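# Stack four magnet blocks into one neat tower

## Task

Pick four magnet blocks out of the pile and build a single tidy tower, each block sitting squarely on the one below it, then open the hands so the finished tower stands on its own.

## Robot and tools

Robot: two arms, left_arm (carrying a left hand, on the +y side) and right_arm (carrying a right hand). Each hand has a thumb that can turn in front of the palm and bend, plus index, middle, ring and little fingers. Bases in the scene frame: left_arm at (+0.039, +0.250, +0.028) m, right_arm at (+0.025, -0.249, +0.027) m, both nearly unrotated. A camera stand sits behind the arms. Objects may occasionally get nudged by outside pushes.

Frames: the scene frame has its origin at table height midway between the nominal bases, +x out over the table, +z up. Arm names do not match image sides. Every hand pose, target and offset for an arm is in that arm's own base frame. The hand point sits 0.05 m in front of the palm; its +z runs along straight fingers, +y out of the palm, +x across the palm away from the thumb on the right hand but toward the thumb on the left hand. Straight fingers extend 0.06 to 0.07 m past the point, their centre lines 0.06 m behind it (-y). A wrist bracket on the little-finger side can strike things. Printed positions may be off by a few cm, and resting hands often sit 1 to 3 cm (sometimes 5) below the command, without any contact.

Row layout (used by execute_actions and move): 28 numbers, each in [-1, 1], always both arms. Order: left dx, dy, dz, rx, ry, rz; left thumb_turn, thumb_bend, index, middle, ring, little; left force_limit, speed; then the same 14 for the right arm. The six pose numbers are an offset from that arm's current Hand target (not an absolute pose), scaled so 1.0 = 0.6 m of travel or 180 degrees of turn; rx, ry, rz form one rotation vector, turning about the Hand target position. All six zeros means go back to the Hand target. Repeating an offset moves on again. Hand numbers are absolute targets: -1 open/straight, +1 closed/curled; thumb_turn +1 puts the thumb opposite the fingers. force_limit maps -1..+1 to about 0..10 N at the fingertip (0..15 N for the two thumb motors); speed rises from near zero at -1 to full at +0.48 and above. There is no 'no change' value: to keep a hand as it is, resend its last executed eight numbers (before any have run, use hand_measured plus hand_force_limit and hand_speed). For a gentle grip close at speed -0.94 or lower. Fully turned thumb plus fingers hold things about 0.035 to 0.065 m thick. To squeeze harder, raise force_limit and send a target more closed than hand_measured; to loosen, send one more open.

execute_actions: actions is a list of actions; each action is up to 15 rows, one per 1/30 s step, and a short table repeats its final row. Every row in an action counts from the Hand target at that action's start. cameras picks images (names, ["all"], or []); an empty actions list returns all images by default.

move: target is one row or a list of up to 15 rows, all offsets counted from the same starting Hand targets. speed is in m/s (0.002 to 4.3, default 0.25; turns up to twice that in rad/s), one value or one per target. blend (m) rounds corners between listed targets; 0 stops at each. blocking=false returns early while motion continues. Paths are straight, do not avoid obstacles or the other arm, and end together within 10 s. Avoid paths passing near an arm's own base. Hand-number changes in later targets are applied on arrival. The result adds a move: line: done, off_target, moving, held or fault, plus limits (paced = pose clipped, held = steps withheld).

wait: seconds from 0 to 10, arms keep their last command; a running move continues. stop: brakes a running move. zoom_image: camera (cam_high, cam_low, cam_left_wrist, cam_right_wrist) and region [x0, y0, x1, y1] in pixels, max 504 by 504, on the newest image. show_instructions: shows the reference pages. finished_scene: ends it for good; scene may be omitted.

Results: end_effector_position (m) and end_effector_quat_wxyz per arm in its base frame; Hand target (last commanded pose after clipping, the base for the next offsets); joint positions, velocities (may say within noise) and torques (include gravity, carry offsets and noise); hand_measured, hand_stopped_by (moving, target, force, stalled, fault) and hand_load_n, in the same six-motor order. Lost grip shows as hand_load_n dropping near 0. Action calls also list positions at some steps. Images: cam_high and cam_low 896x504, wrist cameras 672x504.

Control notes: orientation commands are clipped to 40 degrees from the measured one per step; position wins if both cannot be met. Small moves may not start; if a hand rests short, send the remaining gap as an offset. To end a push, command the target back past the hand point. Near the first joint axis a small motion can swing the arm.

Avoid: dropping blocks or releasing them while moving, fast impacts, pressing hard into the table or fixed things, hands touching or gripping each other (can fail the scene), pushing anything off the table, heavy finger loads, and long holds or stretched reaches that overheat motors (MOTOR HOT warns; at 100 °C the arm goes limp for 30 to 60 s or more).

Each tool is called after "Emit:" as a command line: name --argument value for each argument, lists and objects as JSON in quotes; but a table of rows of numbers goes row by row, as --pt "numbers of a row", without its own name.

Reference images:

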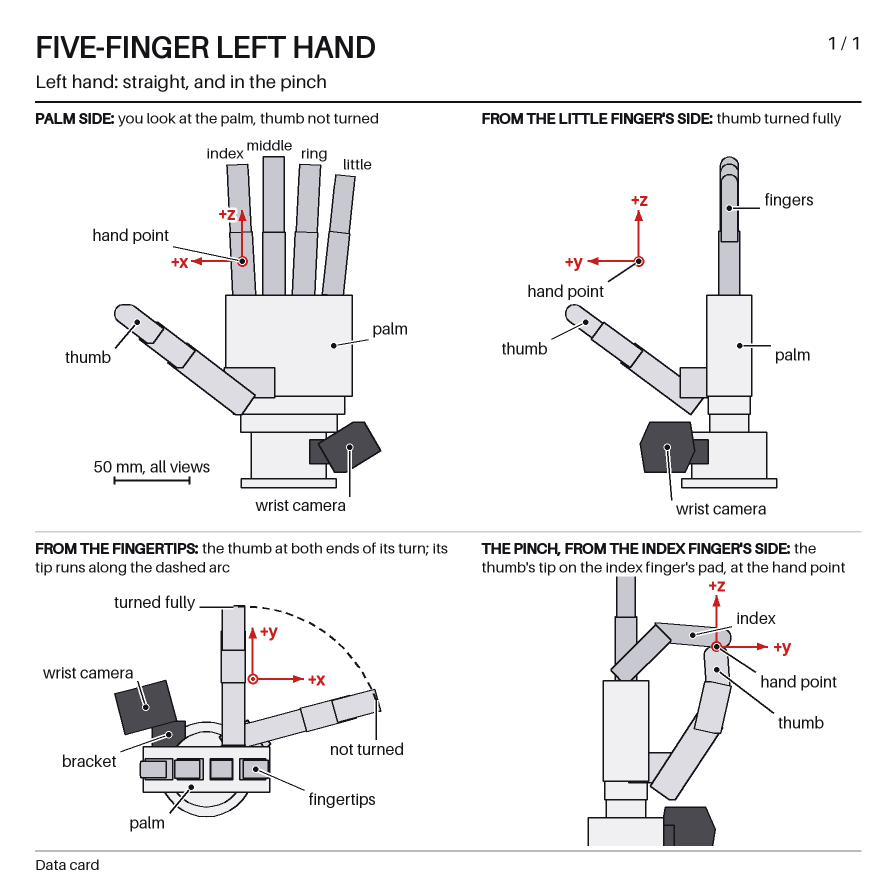

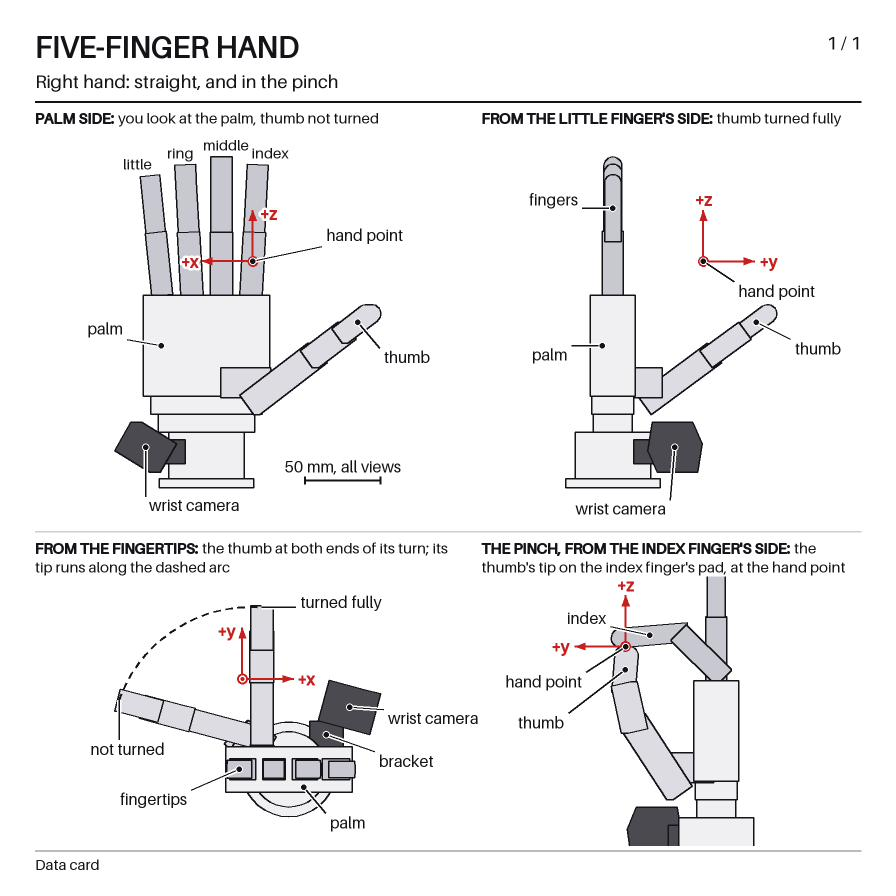

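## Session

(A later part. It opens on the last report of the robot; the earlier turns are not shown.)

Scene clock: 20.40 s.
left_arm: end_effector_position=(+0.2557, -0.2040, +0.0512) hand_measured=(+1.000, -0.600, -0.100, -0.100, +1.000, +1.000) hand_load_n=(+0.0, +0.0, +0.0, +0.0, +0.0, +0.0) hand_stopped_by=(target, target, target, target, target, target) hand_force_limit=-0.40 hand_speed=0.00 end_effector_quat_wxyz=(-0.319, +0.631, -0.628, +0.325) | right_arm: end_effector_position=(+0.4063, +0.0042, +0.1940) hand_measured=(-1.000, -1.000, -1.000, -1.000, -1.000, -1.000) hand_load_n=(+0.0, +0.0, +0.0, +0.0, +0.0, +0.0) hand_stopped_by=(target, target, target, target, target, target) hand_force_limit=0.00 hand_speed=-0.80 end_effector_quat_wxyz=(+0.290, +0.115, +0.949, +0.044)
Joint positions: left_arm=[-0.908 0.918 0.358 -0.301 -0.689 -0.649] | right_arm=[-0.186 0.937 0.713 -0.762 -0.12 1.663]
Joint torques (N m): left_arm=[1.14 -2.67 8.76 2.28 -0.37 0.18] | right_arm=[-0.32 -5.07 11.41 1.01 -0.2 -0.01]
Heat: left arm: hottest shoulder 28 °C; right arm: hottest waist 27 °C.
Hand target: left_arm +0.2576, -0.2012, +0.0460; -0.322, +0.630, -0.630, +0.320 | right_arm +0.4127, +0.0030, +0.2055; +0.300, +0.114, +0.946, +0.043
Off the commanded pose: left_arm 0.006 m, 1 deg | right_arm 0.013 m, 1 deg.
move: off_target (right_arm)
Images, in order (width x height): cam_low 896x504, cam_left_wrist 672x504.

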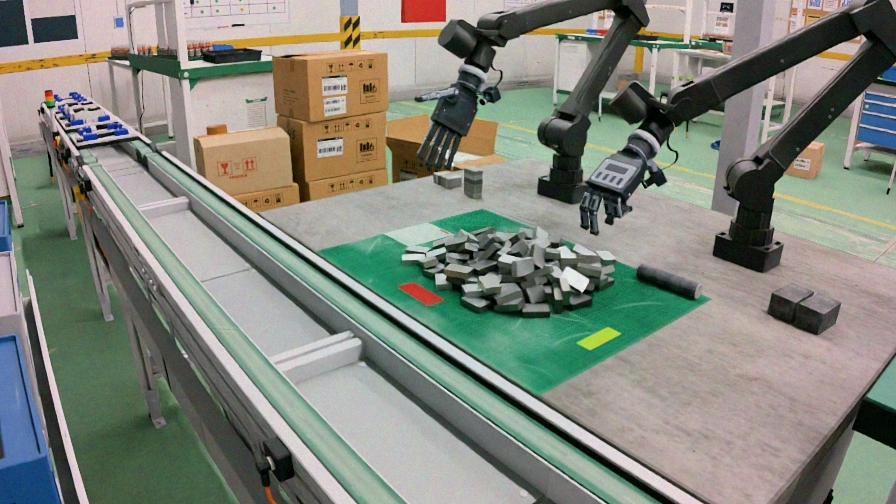

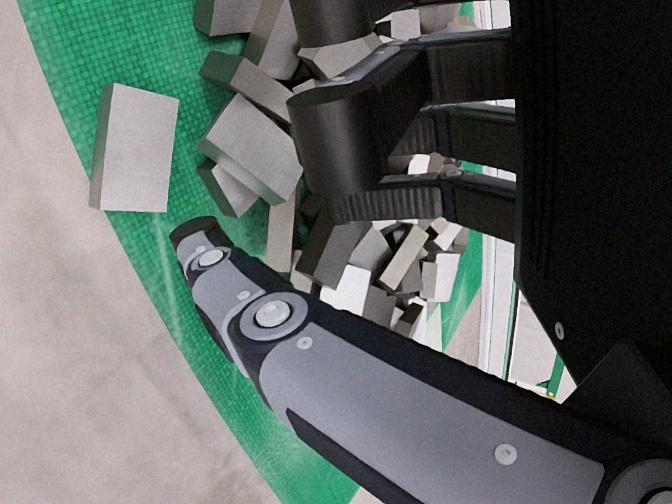

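Emit:
move --target '[0,0.042,-0.03,0,0,0,1,-0.6,-0.1,-0.1,1,1,-0.4,0.0, 0,0,0,0,0,0,-1,-1,-1,-1,-1,-1,0,-0.8]' --cameras '["cam_left_wrist","cam_low"]'

Emit:
zoom_image --camera "cam_low" --region '[520, 140, 720, 300]'

Scene clock: 22.23 s.
left_arm: end_effector_position=(+0.2545, -0.1773, +0.0249) hand_measured=(+1.000, -0.600, -0.100, -0.100, +1.000, +1.000) hand_load_n=(+0.0, +0.0, +0.0, +0.5, +0.0, +0.0) hand_stopped_by=(target, target, target, target, target, target) hand_force_limit=-0.40 hand_speed=0.00 end_effector_quat_wxyz=(-0.320, +0.631, -0.634, +0.312) | right_arm: end_effector_position=(+0.4063, +0.0042, +0.1940) hand_measured=(-1.000, -1.000, -1.000, -1.000, -1.000, -1.000) hand_load_n=(+0.0, +0.0, +0.0, -0.5, +0.0, +0.0) hand_stopped_by=(target, target, target, target, target, target) hand_force_limit=0.00 hand_speed=-0.80 end_effector_quat_wxyz=(+0.290, +0.115, +0.949, +0.044)
Joint positions: left_arm=[-0.829 0.913 0.279 -0.209 -0.637 -0.575] | right_arm=[-0.186 0.937 0.713 -0.762 -0.12 1.663]
Joint torques (N m): left_arm=[1.14 -4.48 8.36 2.33 -0.34 0.19] | right_arm=[-0.26 -5.42 11.47 1.05 -0.21 0]
Heat: left arm: hottest shoulder 28 °C; right arm: hottest waist 27 °C.
Hand target: left_arm +0.2577, -0.1761, +0.0282; -0.322, +0.630, -0.630, +0.321 | right_arm +0.4127, +0.0030, +0.2055; +0.300, +0.114, +0.946, +0.043
Off the commanded pose: left_arm 0.005 m, 1 deg | right_arm 0.013 m, 1 deg.
move: off_target (right_arm)
Images, in order (width x height): cam_low 896x504, cam_left_wrist 672x504.

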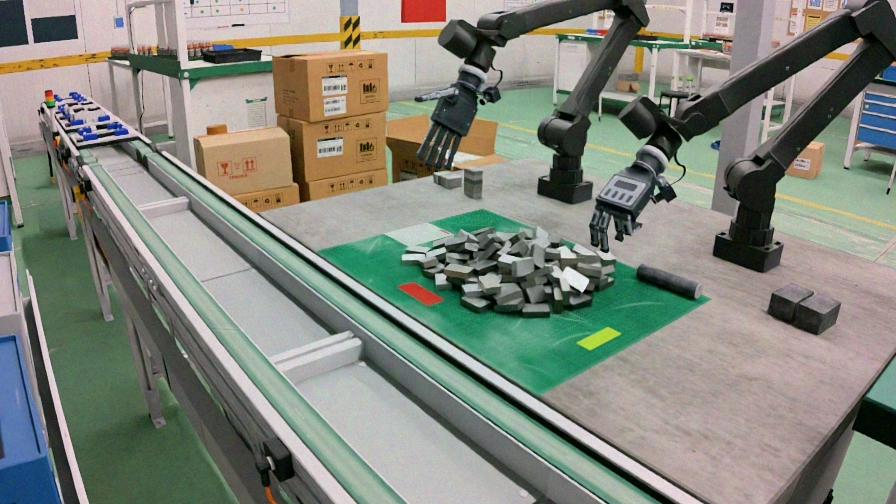

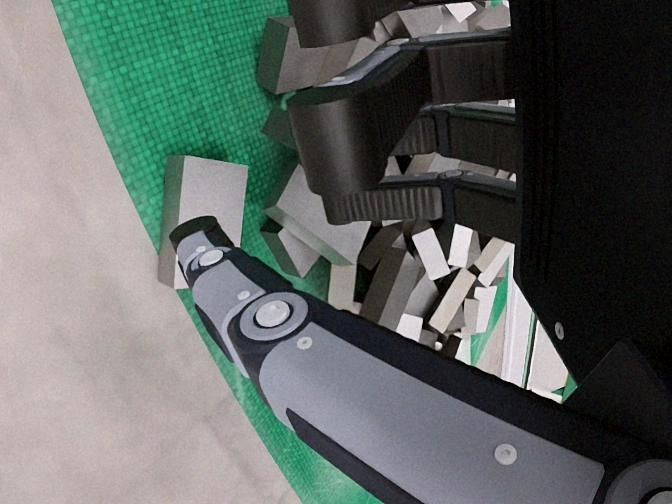

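Scaled by 2.520 from the camera's 896x504 image, which has a finer 1280x720 frame.

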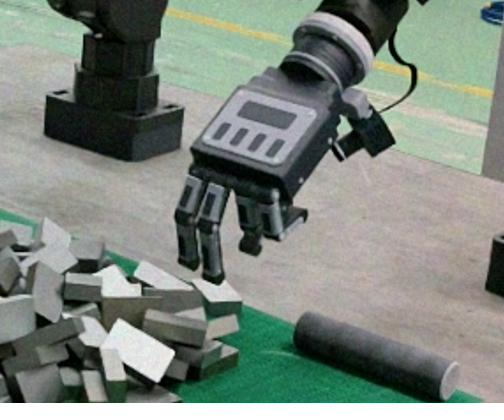

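Emit:
move --target '[-0.026,-0.008,0.03,0,0,-0.2056,1,-0.6,-0.1,-0.1,1,1,-0.4,0.0, 0,0,0,0,0,0,-1,-1,-1,-1,-1,-1,0,-0.8]' --cameras '["cam_left_wrist","cam_low"]'

Emit:
zoom_image --camera "cam_low" --region '[520, 140, 720, 300]'

Scene clock: 25.60 s.
left_arm: end_effector_position=(+0.2364, -0.1819, +0.0400) hand_measured=(+1.000, -0.600, -0.100, -0.100, +1.000, +1.000) hand_load_n=(+0.0, +0.0, +0.0, +0.0, +0.0, +0.0) hand_stopped_by=(target, target, target, target, target, target) hand_force_limit=-0.40 hand_speed=0.00 end_effector_quat_wxyz=(+0.196, -0.402, +0.799, -0.403) | right_arm: end_effector_position=(+0.4063, +0.0042, +0.1940) hand_measured=(-1.000, -1.000, -1.000, -1.000, -1.000, -1.000) hand_load_n=(+0.0, +0.0, +0.0, +0.0, +0.0, +0.0) hand_stopped_by=(target, target, target, target, target, target) hand_force_limit=0.00 hand_speed=-0.80 end_effector_quat_wxyz=(+0.290, +0.115, +0.949, +0.044)
Joint positions: left_arm=[-0.48 0.747 0.23 -0.133 0.137 0.09] | right_arm=[-0.186 0.937 0.713 -0.762 -0.12 1.663]
Joint torques (N m): left_arm=[1.08 -2.61 10.93 1.8 0.14 0.18] | right_arm=[-0.15 -5.54 11.34 1.13 -0.21 -0.02]
Heat: left arm: hottest shoulder 28 °C; right arm: hottest waist 27 °C.
Hand target: left_arm +0.2422, -0.1808, +0.0461; +0.203, -0.397, +0.797, -0.406 | right_arm +0.4127, +0.0030, +0.2055; +0.300, +0.114, +0.946, +0.043
Off the commanded pose: left_arm 0.008 m, 1 deg | right_arm 0.013 m, 1 deg.
move: off_target (right_arm)
Images, in order (width x height): cam_low 896x504, cam_left_wrist 672x504.

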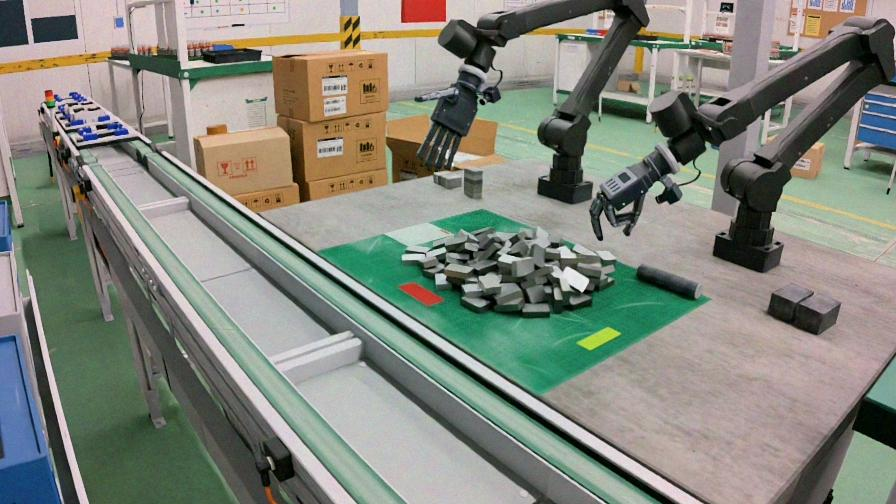

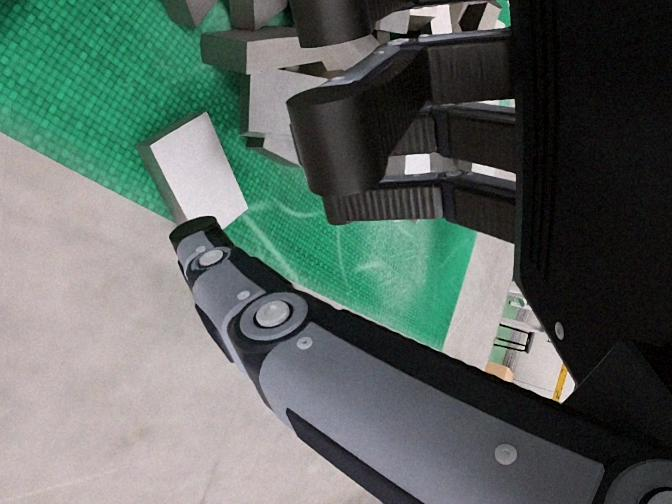

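Scaled by 2.520 from the camera's 896x504 image, which has a finer 1280x720 frame.

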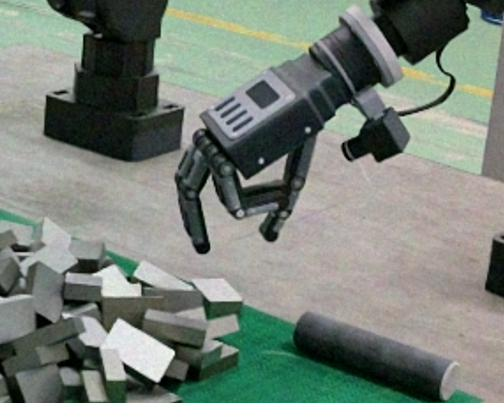

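Emit:
move --target '[0.011,0.0147,-0.042,0,0,0,1,-0.6,-0.1,-0.1,1,1,-0.4,0.0, 0,0,0,0,0,0,-1,-1,-1,-1,-1,-1,0,-0.8]' --cameras '["cam_left_wrist","cam_low"]' --speed 0.1

Emit:
zoom_image --camera "cam_low" --region '[550, 180, 690, 290]'

Scene clock: 27.20 s.
left_arm: end_effector_position=(+0.2460, -0.1749, +0.0240) hand_measured=(+1.000, -0.600, -0.100, -0.100, +1.000, +1.000) hand_load_n=(+0.0, +0.0, +0.0, +0.0, +0.0, +0.0) hand_stopped_by=(target, target, target, target, target, target) hand_force_limit=-0.40 hand_speed=0.00 end_effector_quat_wxyz=(+0.198, -0.400, +0.797, -0.407) | right_arm: end_effector_position=(+0.4063, +0.0042, +0.1940) hand_measured=(-1.000, -1.000, -1.000, -1.000, -1.000, -1.000) hand_load_n=(+0.0, +0.0, +0.0, +0.0, +0.0, +0.0) hand_stopped_by=(target, target, target, target, target, target) hand_force_limit=0.00 hand_speed=-0.80 end_effector_quat_wxyz=(+0.290, +0.115, +0.949, +0.044)
Joint positions: left_arm=[-0.422 0.831 0.203 -0.016 0.185 0.126] | right_arm=[-0.186 0.937 0.713 -0.762 -0.12 1.663]
Joint torques (N m): left_arm=[1.2 -1.67 8.87 2.67 0.17 0.18] | right_arm=[-0.15 -5.25 11.4 1.07 -0.2 -0.03]
Heat: left arm: hottest shoulder 28 °C; right arm: hottest waist 27 °C.
Hand target: left_arm +0.2487, -0.1721, +0.0209; +0.203, -0.397, +0.798, -0.406 | right_arm +0.4127, +0.0030, +0.2055; +0.300, +0.114, +0.946, +0.043
Off the commanded pose: left_arm 0.005 m, 1 deg | right_arm 0.013 m, 1 deg.
move: off_target (right_arm)
Images, in order (width x height): cam_low 896x504, cam_left_wrist 672x504.

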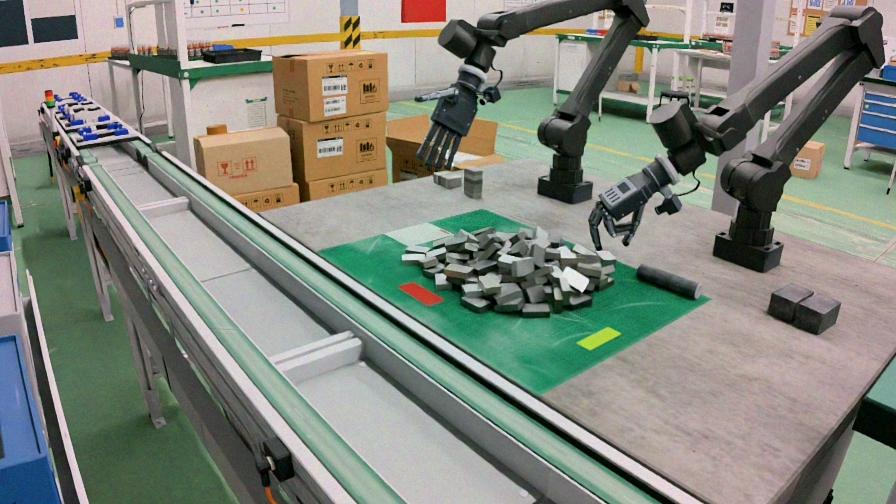

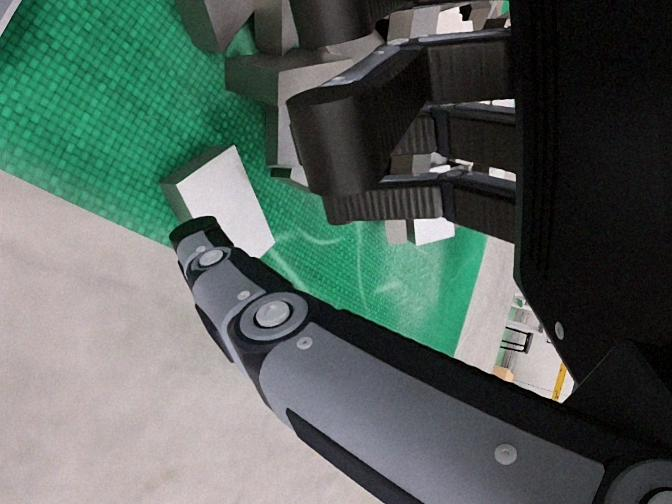

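Scaled by 3.600 from the camera's 896x504 image, which has a finer 1280x720 frame.

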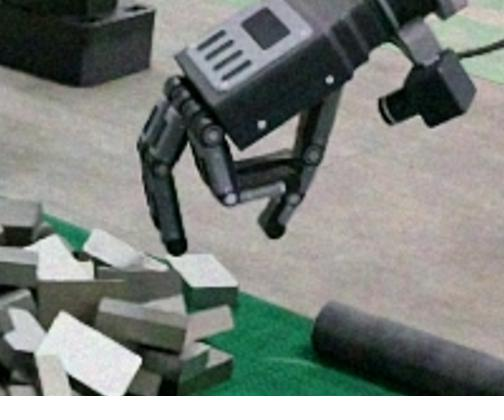

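Emit:
move --target '[0.004,0.0053,-0.034,0,0,0,1,-0.6,-0.1,-0.1,1,1,-0.4,0.0, 0,0,0,0,0,0,-1,-1,-1,-1,-1,-1,0,-0.8]' --cameras '["cam_left_wrist","cam_low"]' --speed 0.1

Emit:
zoom_image --camera "cam_low" --region '[550, 180, 690, 290]'

Scene clock: 28.67 s.
left_arm: end_effector_position=(+0.2479, -0.1712, +0.0027) hand_measured=(+1.000, -0.600, -0.100, -0.100, +1.000, +1.000) hand_load_n=(+0.0, +0.0, -1.0, -1.5, +0.0, +0.5) hand_stopped_by=(target, target, target, target, target, target) hand_force_limit=-0.40 hand_speed=0.00 end_effector_quat_wxyz=(+0.198, -0.400, +0.798, -0.405) | right_arm: end_effector_position=(+0.4063, +0.0042, +0.1940) hand_measured=(-1.000, -1.000, -1.000, -1.000, -1.000, -1.000) hand_load_n=(+0.0, +0.0, +0.0, +0.0, +0.0, +0.0) hand_stopped_by=(target, target, target, target, target, target) hand_force_limit=0.00 hand_speed=-0.80 end_effector_quat_wxyz=(+0.290, +0.115, +0.949, +0.044)
Joint positions: left_arm=[-0.401 0.934 0.17 0.113 0.201 0.14] | right_arm=[-0.186 0.937 0.713 -0.762 -0.12 1.663]
Joint torques (N m): left_arm=[1.14 -1.9 8.12 2.93 0.16 0.16] | right_arm=[-0.15 -5.25 11.36 1.01 -0.22 -0.01]
Heat: left arm: hottest shoulder 27 °C; right arm: hottest waist 27 °C.
Hand target: left_arm +0.2512, -0.1688, +0.0005; +0.203, -0.397, +0.797, -0.406 | right_arm +0.4127, +0.0030, +0.2055; +0.300, +0.114, +0.946, +0.043
Off the commanded pose: left_arm 0.005 m, 1 deg | right_arm 0.013 m, 1 deg.
move: off_target (right_arm)
Images, in order (width x height): cam_low 896x504, cam_left_wrist 672x504.

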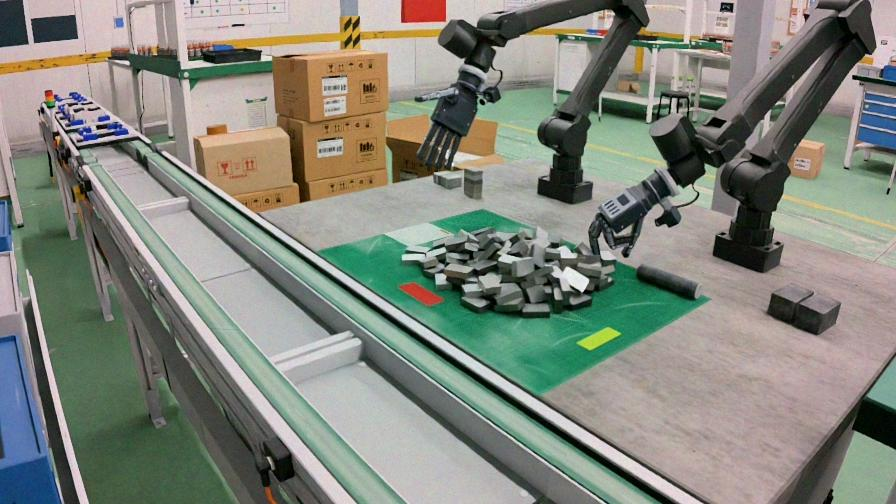

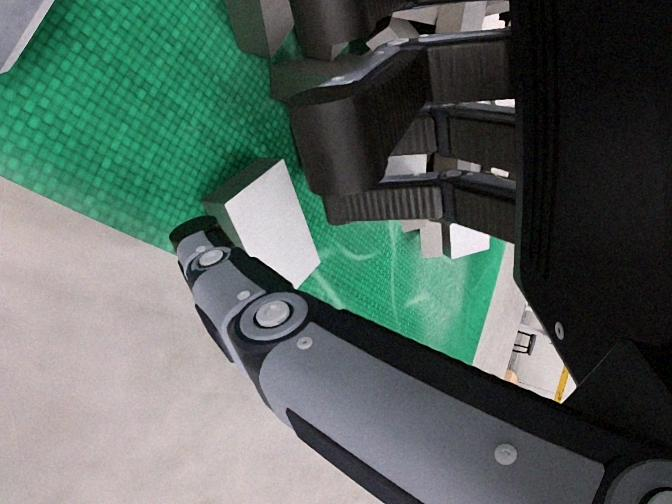

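Scaled by 3.600 from the camera's 896x504 image, which has a finer 1280x720 frame.

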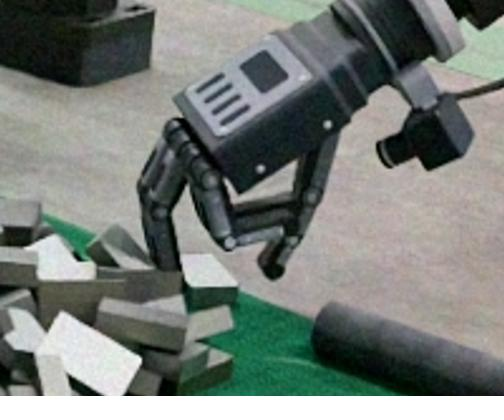

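Emit:
move --pt "-0.0105 -0.014 0.003 0 0 0 1 -0.6 -0.1 -0.1 1 1 -0.4 0.0 0 0 0 0 0 0 -1 -1 -1 -1 -1 -1 0 -0.8" --pt "-0.0105 -0.014 -0.012 0 0 0 1 -0.6 -0.1 -0.1 1 1 -0.4 0.0 0 0 0 0 0 0 -1 -1 -1 -1 -1 -1 0 -0.8" --cameras '["cam_left_wrist","cam_low"]' --speed 0.05

Emit:
zoom_image --camera "cam_low" --region '[550, 180, 690, 290]'

Scene clock: 30.80 s.
left_arm: end_effector_position=(+0.2473, -0.1736, -0.0029) hand_measured=(+1.000, -0.600, -0.100, -0.100, +1.000, +1.000) hand_load_n=(+0.0, +0.0, -1.0, -2.0, +0.0, +0.0) hand_stopped_by=(target, target, target, target, target, target) hand_force_limit=-0.40 hand_speed=0.00 end_effector_quat_wxyz=(+0.208, -0.395, +0.798, -0.404) | right_arm: end_effector_position=(+0.4063, +0.0042, +0.1940) hand_measured=(-1.000, -1.000, -1.000, -1.000, -1.000, -1.000) hand_load_n=(+0.0, +0.0, -0.5, +0.0, +0.0, +0.0) hand_stopped_by=(target, target, target, target, target, target) hand_force_limit=0.00 hand_speed=-0.80 end_effector_quat_wxyz=(+0.290, +0.115, +0.949, +0.044)
Joint positions: left_arm=[-0.431 0.958 0.154 0.167 0.165 0.137] | right_arm=[-0.186 0.937 0.713 -0.762 -0.12 1.663]
Joint torques (N m): left_arm=[-0.62 -1.73 7.72 2.8 -0.13 -0.13] | right_arm=[-0.32 -5.42 11.36 1.11 -0.19 -0.03]
Heat: left arm: hottest shoulder 27 °C; right arm: hottest waist 27 °C.
Hand target: left_arm +0.2449, -0.1772, -0.0067; +0.203, -0.397, +0.797, -0.406 | right_arm +0.4127, +0.0030, +0.2055; +0.300, +0.114, +0.946, +0.043
Off the commanded pose: left_arm 0.006 m, 1 deg | right_arm 0.013 m, 1 deg.
move: off_target (right_arm)
Images, in order (width x height): cam_low 896x504, cam_left_wrist 672x504.

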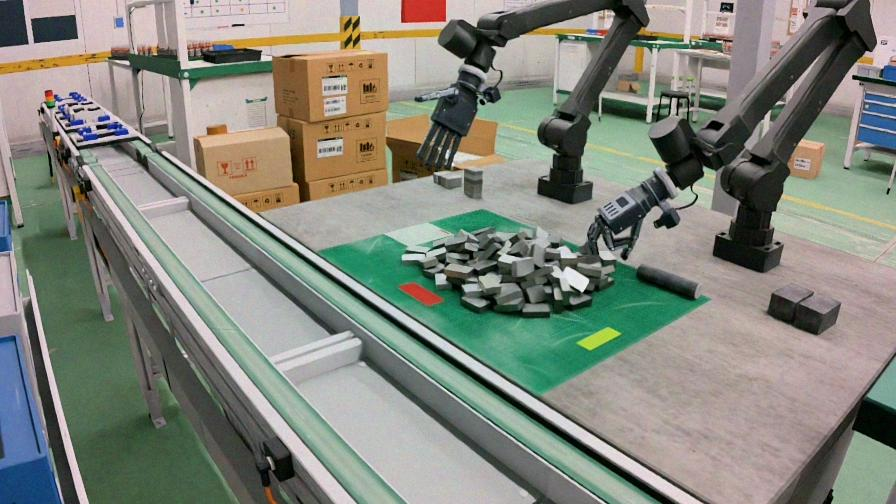

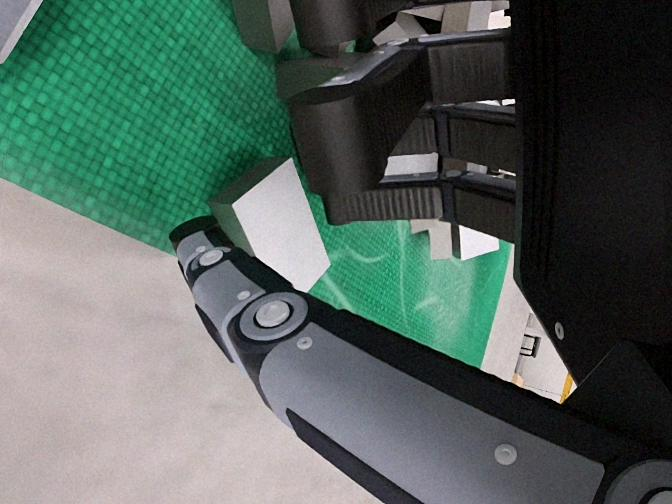

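Scaled by 3.600 from the camera's 896x504 image, which has a finer 1280x720 frame.

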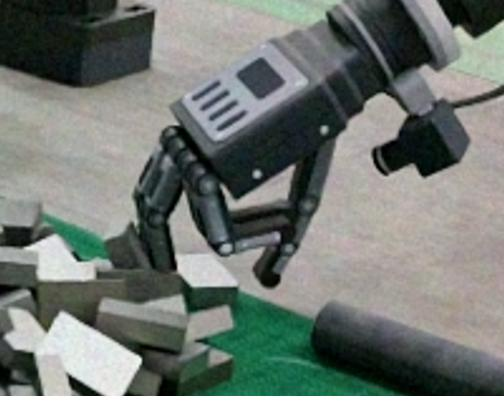

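Emit:
move --pt "0 0 0.042 0 0 0 1 -0.6 -0.1 -0.1 1 1 -0.4 0.0 0 0 0 0 0 0 -1 -1 -1 -1 -1 -1 0 -0.8" --pt "-0.01 -0.012 0.042 0 0 0 1 -0.6 0.0 0.0 1 1 -0.4 0.0 0 0 0 0 0 0 -1 -1 -1 -1 -1 -1 0 -0.8" --cameras '["cam_left_wrist","cam_low"]' --speed 0.1

Emit:
zoom_image --camera "cam_low" --region '[550, 180, 690, 290]'

Scene clock: 33.33 s.
left_arm: end_effector_position=(+0.2299, -0.1754, +0.0029) hand_measured=(+1.000, -0.600, +0.000, +0.000, +1.000, +1.000) hand_load_n=(+0.0, +0.0, +0.0, +0.0, +0.0, +0.0) hand_stopped_by=(target, target, target, target, target, target) hand_force_limit=-0.40 hand_speed=0.00 end_effector_quat_wxyz=(+0.200, -0.399, +0.804, -0.393) | right_arm: end_effector_position=(+0.4063, +0.0042, +0.1940) hand_measured=(-1.000, -1.000, -1.000, -1.000, -1.000, -1.000) hand_load_n=(+0.0, +0.0, +0.0, +0.0, +0.0, +0.0) hand_stopped_by=(target, target, target, target, target, target) hand_force_limit=0.00 hand_speed=-0.80 end_effector_quat_wxyz=(+0.290, +0.115, +0.949, +0.044)
Joint positions: left_arm=[-0.482 0.85 0.154 0.033 0.125 0.105] | right_arm=[-0.186 0.937 0.713 -0.762 -0.12 1.663]
Joint torques (N m): left_arm=[-0.56 -3.37 11.74 1.35 -0.15 -0.12] | right_arm=[-0.26 -5.36 11.38 1.14 -0.22 -0.03]
Heat: left arm: hottest shoulder 27 °C; right arm: hottest waist 27 °C.
Hand target: left_arm +0.2389, -0.1844, +0.0185; +0.203, -0.397, +0.797, -0.406 | right_arm +0.4127, +0.0030, +0.2055; +0.300, +0.114, +0.946, +0.043
Off the commanded pose: left_arm 0.020 m, 2 deg | right_arm 0.013 m, 1 deg.
move: off_target (left_arm, right_arm); target 2's new numbers were sent with left_arm's hand 0.020 m and 2 deg from that target
Images, in order (width x height): cam_low 896x504, cam_left_wrist 672x504.

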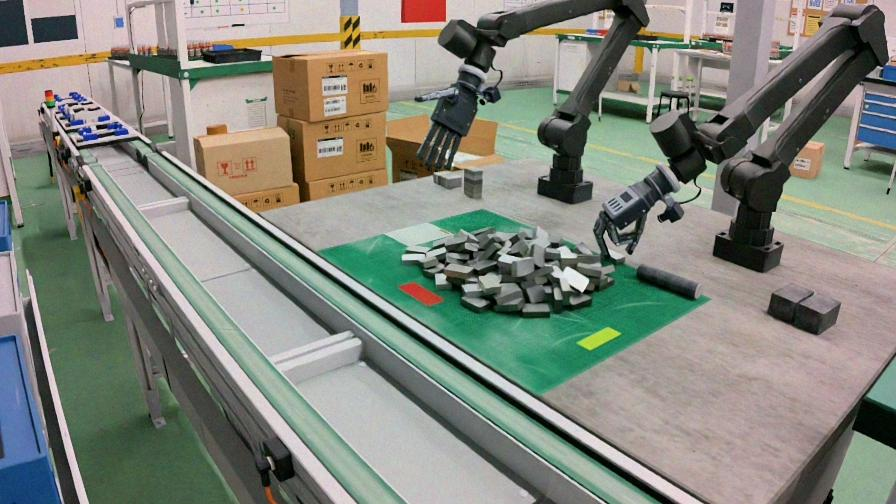

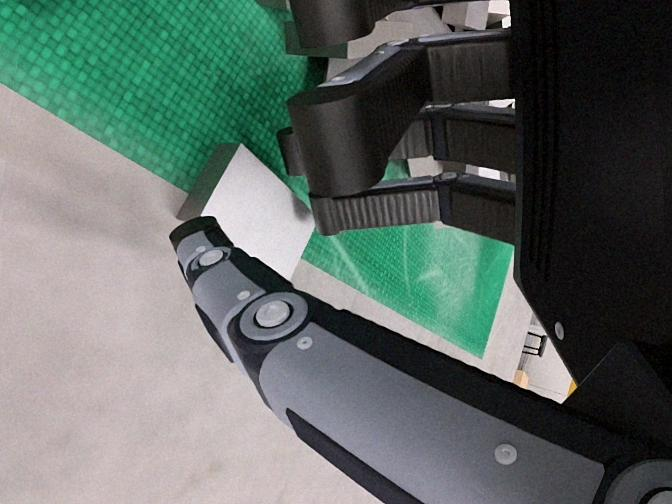

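Scaled by 3.600 from the camera's 896x504 image, which has a finer 1280x720 frame.

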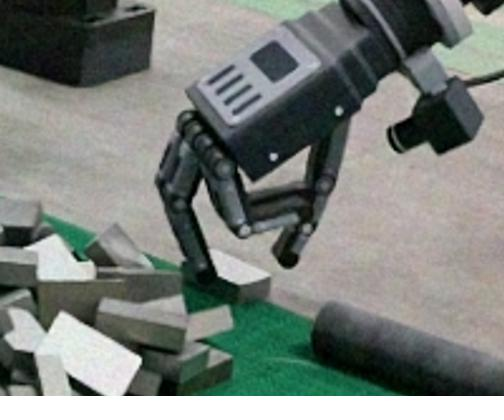

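Emit:
zoom_image --camera "cam_left_wrist" --region '[130, 100, 400, 320]'

Scaled by 1.867 from the camera's 672x504 image, which has a finer 960x720 frame.

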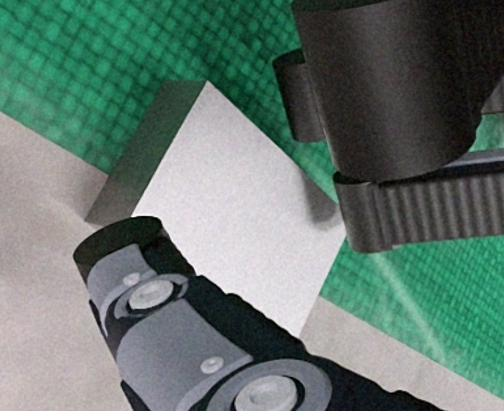

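Emit:
move --pt "-0.005 -0.005 0.06 0 0 0 1 -0.6 -0.1 -0.1 1 1 -0.4 0.0 0 0 0 0 0 0 -1 -1 -1 -1 -1 -1 0 -0.8" --pt "-0.01 0.0073 0.044 0 0 0.15 1 -0.6 -0.1 -0.1 1 1 -0.4 0.0 0 0 0 0 0 0 -1 -1 -1 -1 -1 -1 0 -0.8" --cameras '["cam_left_wrist","cam_low"]' --speed 0.1

Emit:
zoom_image --camera "cam_low" --region '[550, 180, 690, 290]'

Scene clock: 38.17 s.
left_arm: end_effector_position=(+0.2226, -0.1645, +0.0238) hand_measured=(+1.000, -0.600, -0.100, -0.100, +1.000, +1.000) hand_load_n=(+0.0, +0.0, +0.0, +0.0, +0.0, +0.0) hand_stopped_by=(target, target, target, target, target, target) hand_force_limit=-0.40 hand_speed=0.00 end_effector_quat_wxyz=(+0.295, -0.571, +0.691, -0.332) | right_arm: end_effector_position=(+0.4063, +0.0042, +0.1940) hand_measured=(-1.000, -1.000, -1.000, -1.000, -1.000, -1.000) hand_load_n=(+0.0, +0.0, +0.0, +0.0, +0.0, +0.0) hand_stopped_by=(target, target, target, target, target, target) hand_force_limit=0.00 hand_speed=-0.80 end_effector_quat_wxyz=(+0.290, +0.115, +0.949, +0.044)
Joint positions: left_arm=[-0.813 0.691 0.192 -0.268 -0.509 -0.404] | right_arm=[-0.186 0.937 0.713 -0.762 -0.12 1.663]
Joint torques (N m): left_arm=[-0.56 -0.38 14.6 1.18 -0.55 -0.12] | right_arm=[-0.32 -5.07 11.43 1.06 -0.21 0]
Heat: left arm: hottest elbow 28 °C; right arm: hottest elbow 28 °C.
Hand target: left_arm +0.2328, -0.1800, +0.0448; +0.292, -0.572, +0.683, -0.347 | right_arm +0.4127, +0.0030, +0.2055; +0.300, +0.114, +0.946, +0.043
Off the commanded pose: left_arm 0.028 m, 2 deg | right_arm 0.013 m, 1 deg.
move: off_target (left_arm, right_arm)
Images, in order (width x height): cam_low 896x504, cam_left_wrist 672x504.

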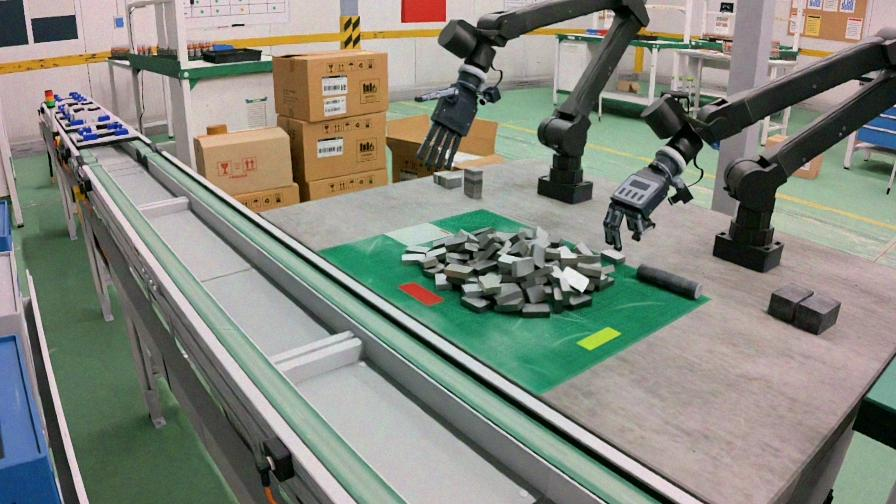

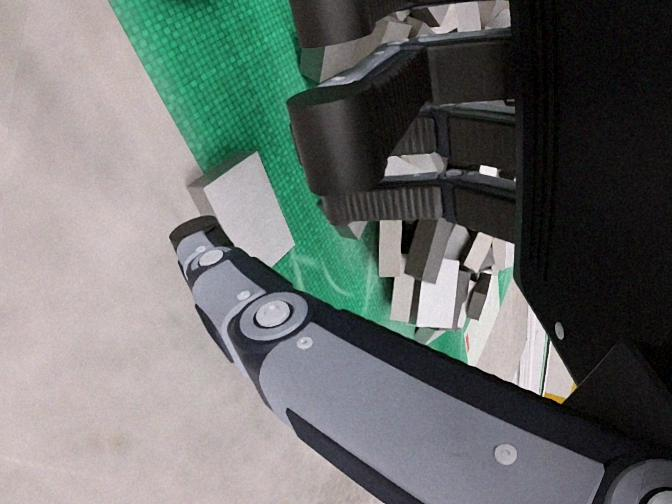

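Scaled by 3.600 from the camera's 896x504 image, which has a finer 1280x720 frame.

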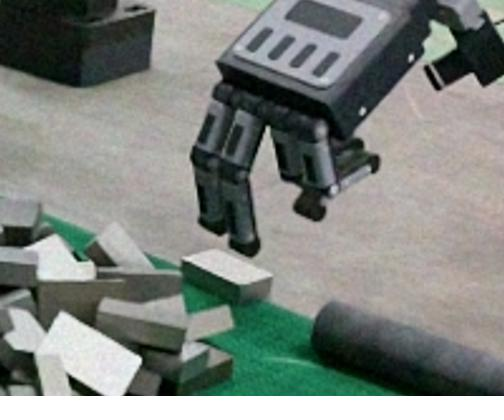

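Emit:
move --target '[-0.0045,0.0045,-0.038,0,0,0,1,-0.6,-0.1,-0.1,1,1,-0.4,0.0, 0,0,0,0,0,0,-1,-1,-1,-1,-1,-1,0,-0.8]' --cameras '["cam_left_wrist","cam_low"]' --speed 0.1

Emit:
zoom_image --camera "cam_low" --region '[550, 180, 690, 290]'

Scene clock: 39.83 s.
left_arm: end_effector_position=(+0.2291, -0.1721, +0.0218) hand_measured=(+1.000, -0.600, -0.100, -0.100, +1.000, +1.000) hand_load_n=(+0.0, +0.0, +0.0, +0.5, +0.0, +0.0) hand_stopped_by=(target, target, target, target, target, target) hand_force_limit=-0.40 hand_speed=0.00 end_effector_quat_wxyz=(+0.295, -0.571, +0.686, -0.341) | right_arm: end_effector_position=(+0.4063, +0.0042, +0.1940) hand_measured=(-1.000, -1.000, -1.000, -1.000, -1.000, -1.000) hand_load_n=(+0.0, +0.0, +0.0, +0.0, +0.0, +0.0) hand_stopped_by=(target, target, target, target, target, target) hand_force_limit=0.00 hand_speed=-0.80 end_effector_quat_wxyz=(+0.290, +0.115, +0.949, +0.044)
Joint positions: left_arm=[-0.817 0.747 0.192 -0.195 -0.511 -0.407] | right_arm=[-0.186 0.937 0.713 -0.762 -0.12 1.663]
Joint torques (N m): left_arm=[-0.44 -0.85 9.58 2.52 -0.53 -0.11] | right_arm=[-0.26 -5.3 11.41 1.02 -0.22 0]
Heat: left arm: hottest elbow 28 °C; right arm: hottest elbow 28 °C.
Hand target: left_arm +0.2301, -0.1773, +0.0220; +0.293, -0.572, +0.683, -0.347 | right_arm +0.4127, +0.0030, +0.2055; +0.300, +0.114, +0.946, +0.043
Off the commanded pose: left_arm 0.005 m, 1 deg | right_arm 0.013 m, 1 deg.
move: off_target (right_arm)
Images, in order (width x height): cam_low 896x504, cam_left_wrist 672x504.

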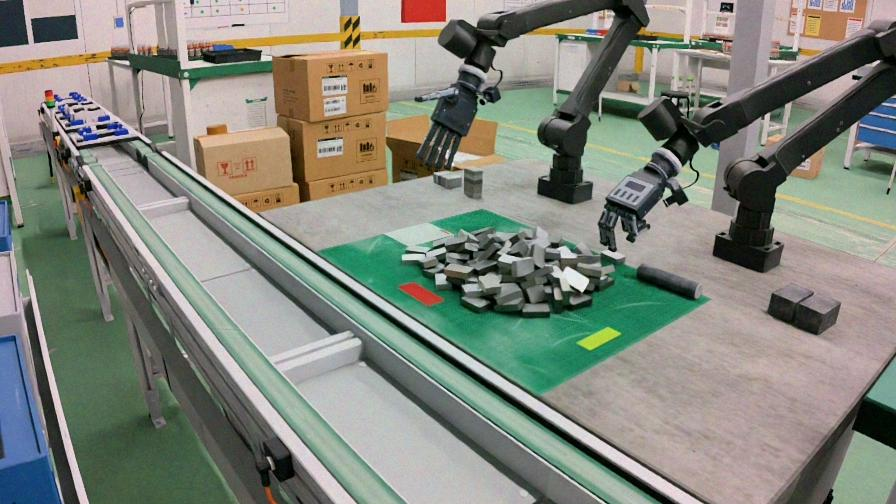

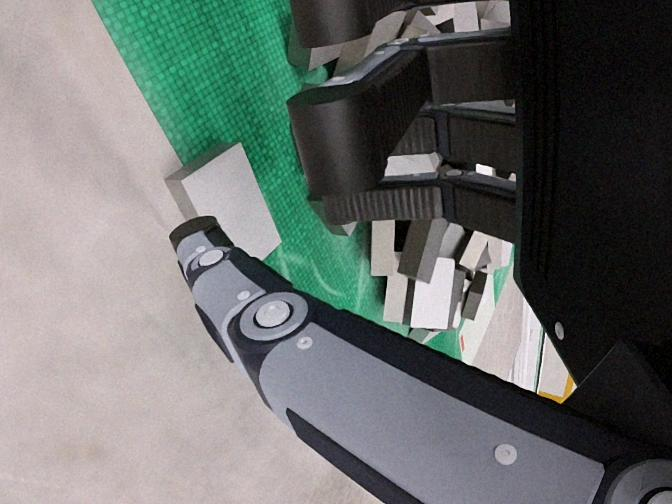

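Scaled by 3.600 from the camera's 896x504 image, which has a finer 1280x720 frame.

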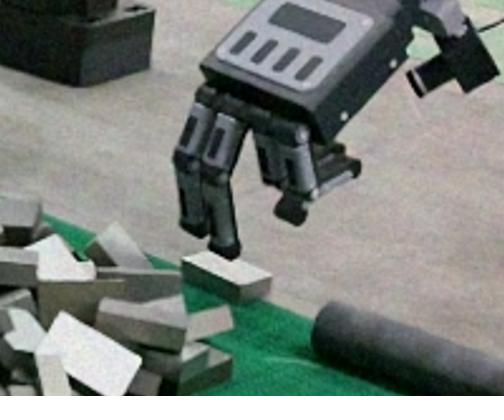

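Emit:
move --target '[0.003,-0.0085,-0.03,0,0,0,1,-0.6,-0.1,-0.1,1,1,-0.4,0.0, 0,0,0,0,0,0,-1,-1,-1,-1,-1,-1,0,-0.8]' --cameras '["cam_left_wrist","cam_low"]' --speed 0.1

Emit:
zoom_image --camera "cam_low" --region '[550, 180, 690, 290]'

Scene clock: 41.23 s.
left_arm: end_effector_position=(+0.2335, -0.1795, +0.0070) hand_measured=(+1.000, -0.600, -0.100, -0.100, +1.000, +1.000) hand_load_n=(+0.0, +0.0, +0.0, +0.0, +0.5, +0.0) hand_stopped_by=(target, target, target, target, target, target) hand_force_limit=-0.40 hand_speed=0.00 end_effector_quat_wxyz=(+0.295, -0.571, +0.685, -0.344) | right_arm: end_effector_position=(+0.4063, +0.0042, +0.1940) hand_measured=(-1.000, -1.000, -1.000, -1.000, -1.000, -1.000) hand_load_n=(+0.0, +0.0, +0.0, +0.0, +0.0, +0.0) hand_stopped_by=(target, target, target, target, target, target) hand_force_limit=0.00 hand_speed=-0.80 end_effector_quat_wxyz=(+0.290, +0.115, +0.949, +0.044)
Joint positions: left_arm=[-0.827 0.856 0.176 -0.066 -0.519 -0.416] | right_arm=[-0.186 0.937 0.713 -0.762 -0.12 1.663]
Joint torques (N m): left_arm=[-0.5 -1.44 8.29 2.5 -0.55 -0.12] | right_arm=[0.15 -5.07 11.38 1.05 -0.21 -0.01]
Heat: left arm: hottest elbow 28 °C; right arm: hottest elbow 28 °C.
Hand target: left_arm +0.2320, -0.1825, +0.0042; +0.292, -0.573, +0.683, -0.347 | right_arm +0.4127, +0.0030, +0.2055; +0.300, +0.114, +0.946, +0.043
Off the commanded pose: left_arm 0.004 m, 1 deg | right_arm 0.013 m, 1 deg.
move: off_target (right_arm)
Images, in order (width x height): cam_low 896x504, cam_left_wrist 672x504.

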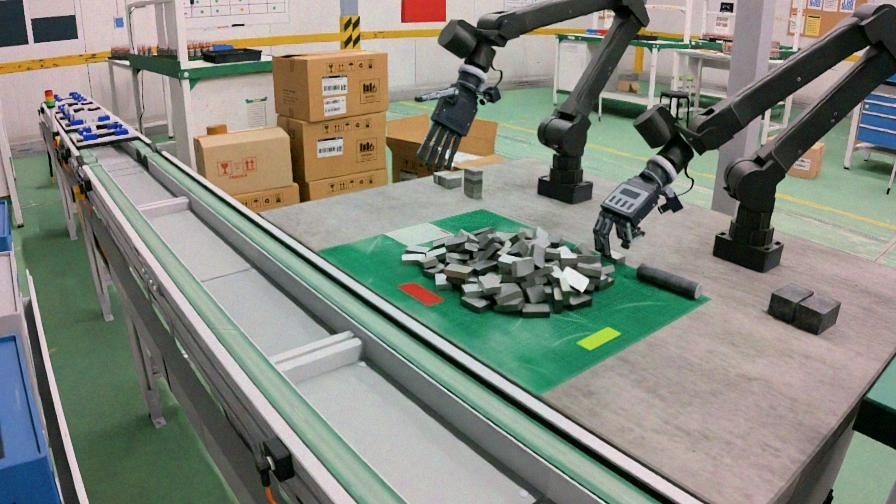

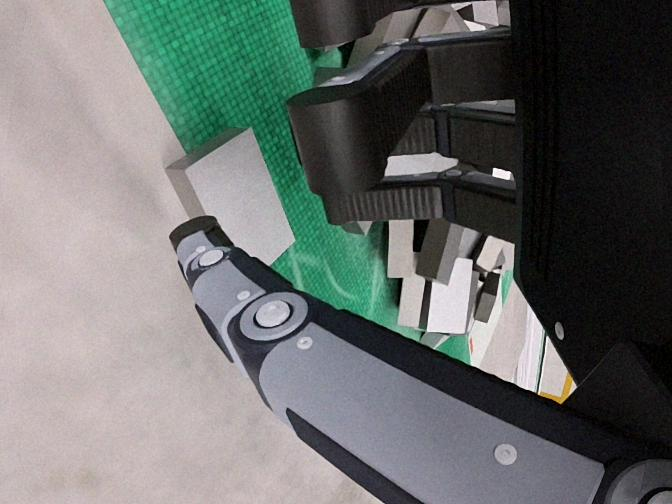

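Scaled by 3.600 from the camera's 896x504 image, which has a finer 1280x720 frame.

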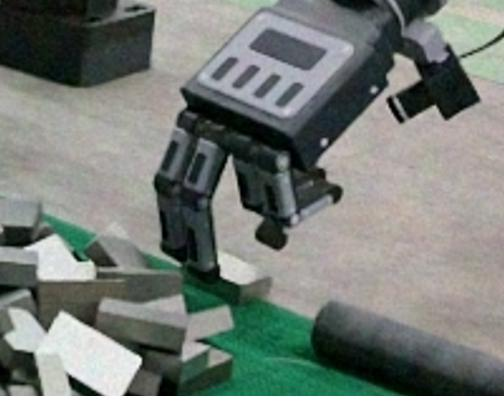

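Emit:
move --target '[0.0,0.0,-0.022,0,0,0,1,-0.6,-0.1,-0.1,1,1,-0.4,0.0, 0,0,0,0,0,0,-1,-1,-1,-1,-1,-1,0,-0.8]' --cameras '["cam_left_wrist","cam_low"]' --speed 0.05

Emit:
zoom_image --camera "cam_low" --region '[550, 180, 690, 290]'

Scene clock: 42.67 s.
left_arm: end_effector_position=(+0.2340, -0.1800, -0.0059) hand_measured=(+1.000, -0.600, -0.100, -0.100, +1.000, +1.000) hand_load_n=(+0.0, +0.0, +0.0, +0.0, +0.0, +0.0) hand_stopped_by=(target, target, target, target, target, target) hand_force_limit=-0.40 hand_speed=0.00 end_effector_quat_wxyz=(+0.295, -0.571, +0.684, -0.344) | right_arm: end_effector_position=(+0.4063, +0.0042, +0.1940) hand_measured=(-1.000, -1.000, -1.000, -1.000, -1.000, -1.000) hand_load_n=(+0.0, +0.0, +0.0, +0.0, +0.0, +0.0) hand_stopped_by=(target, target, target, target, target, target) hand_force_limit=0.00 hand_speed=-0.80 end_effector_quat_wxyz=(+0.290, +0.115, +0.949, +0.044)
Joint positions: left_arm=[-0.827 0.927 0.155 0.026 -0.52 -0.416] | right_arm=[-0.186 0.937 0.713 -0.762 -0.12 1.663]
Joint torques (N m): left_arm=[-0.5 -1.73 7.65 2.47 -0.53 -0.11] | right_arm=[-0.21 -5.36 11.38 1.11 -0.21 -0.02]
Heat: left arm: hottest elbow 28 °C; right arm: hottest elbow 28 °C.
Hand target: left_arm +0.2320, -0.1825, -0.0091; +0.292, -0.573, +0.683, -0.347 | right_arm +0.4127, +0.0030, +0.2055; +0.300, +0.114, +0.946, +0.043
Off the commanded pose: left_arm 0.004 m, 1 deg | right_arm 0.013 m, 1 deg.
move: off_target (right_arm)
Images, in order (width x height): cam_low 896x504, cam_left_wrist 672x504.

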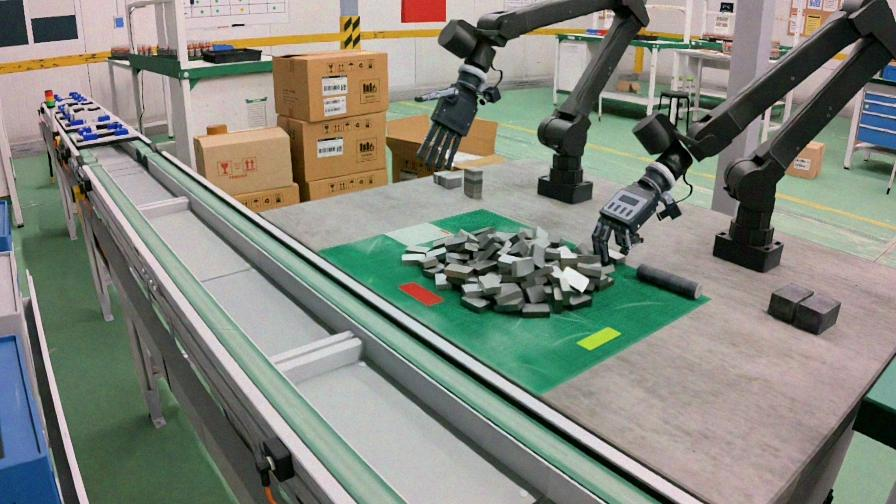

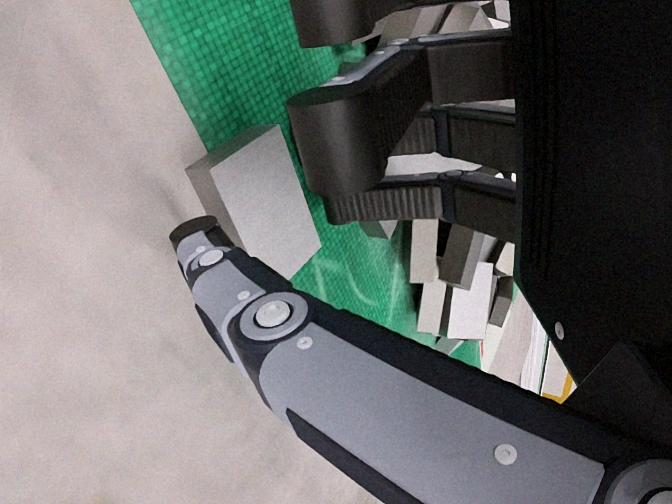

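Scaled by 3.600 from the camera's 896x504 image, which has a finer 1280x720 frame.

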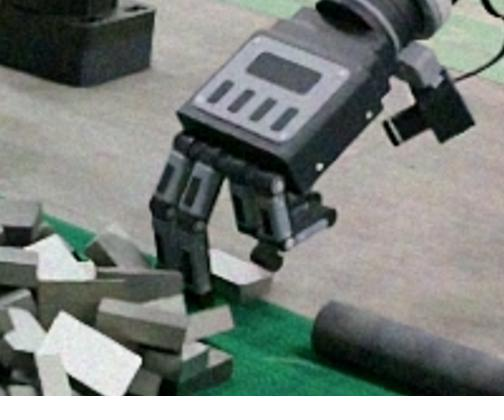

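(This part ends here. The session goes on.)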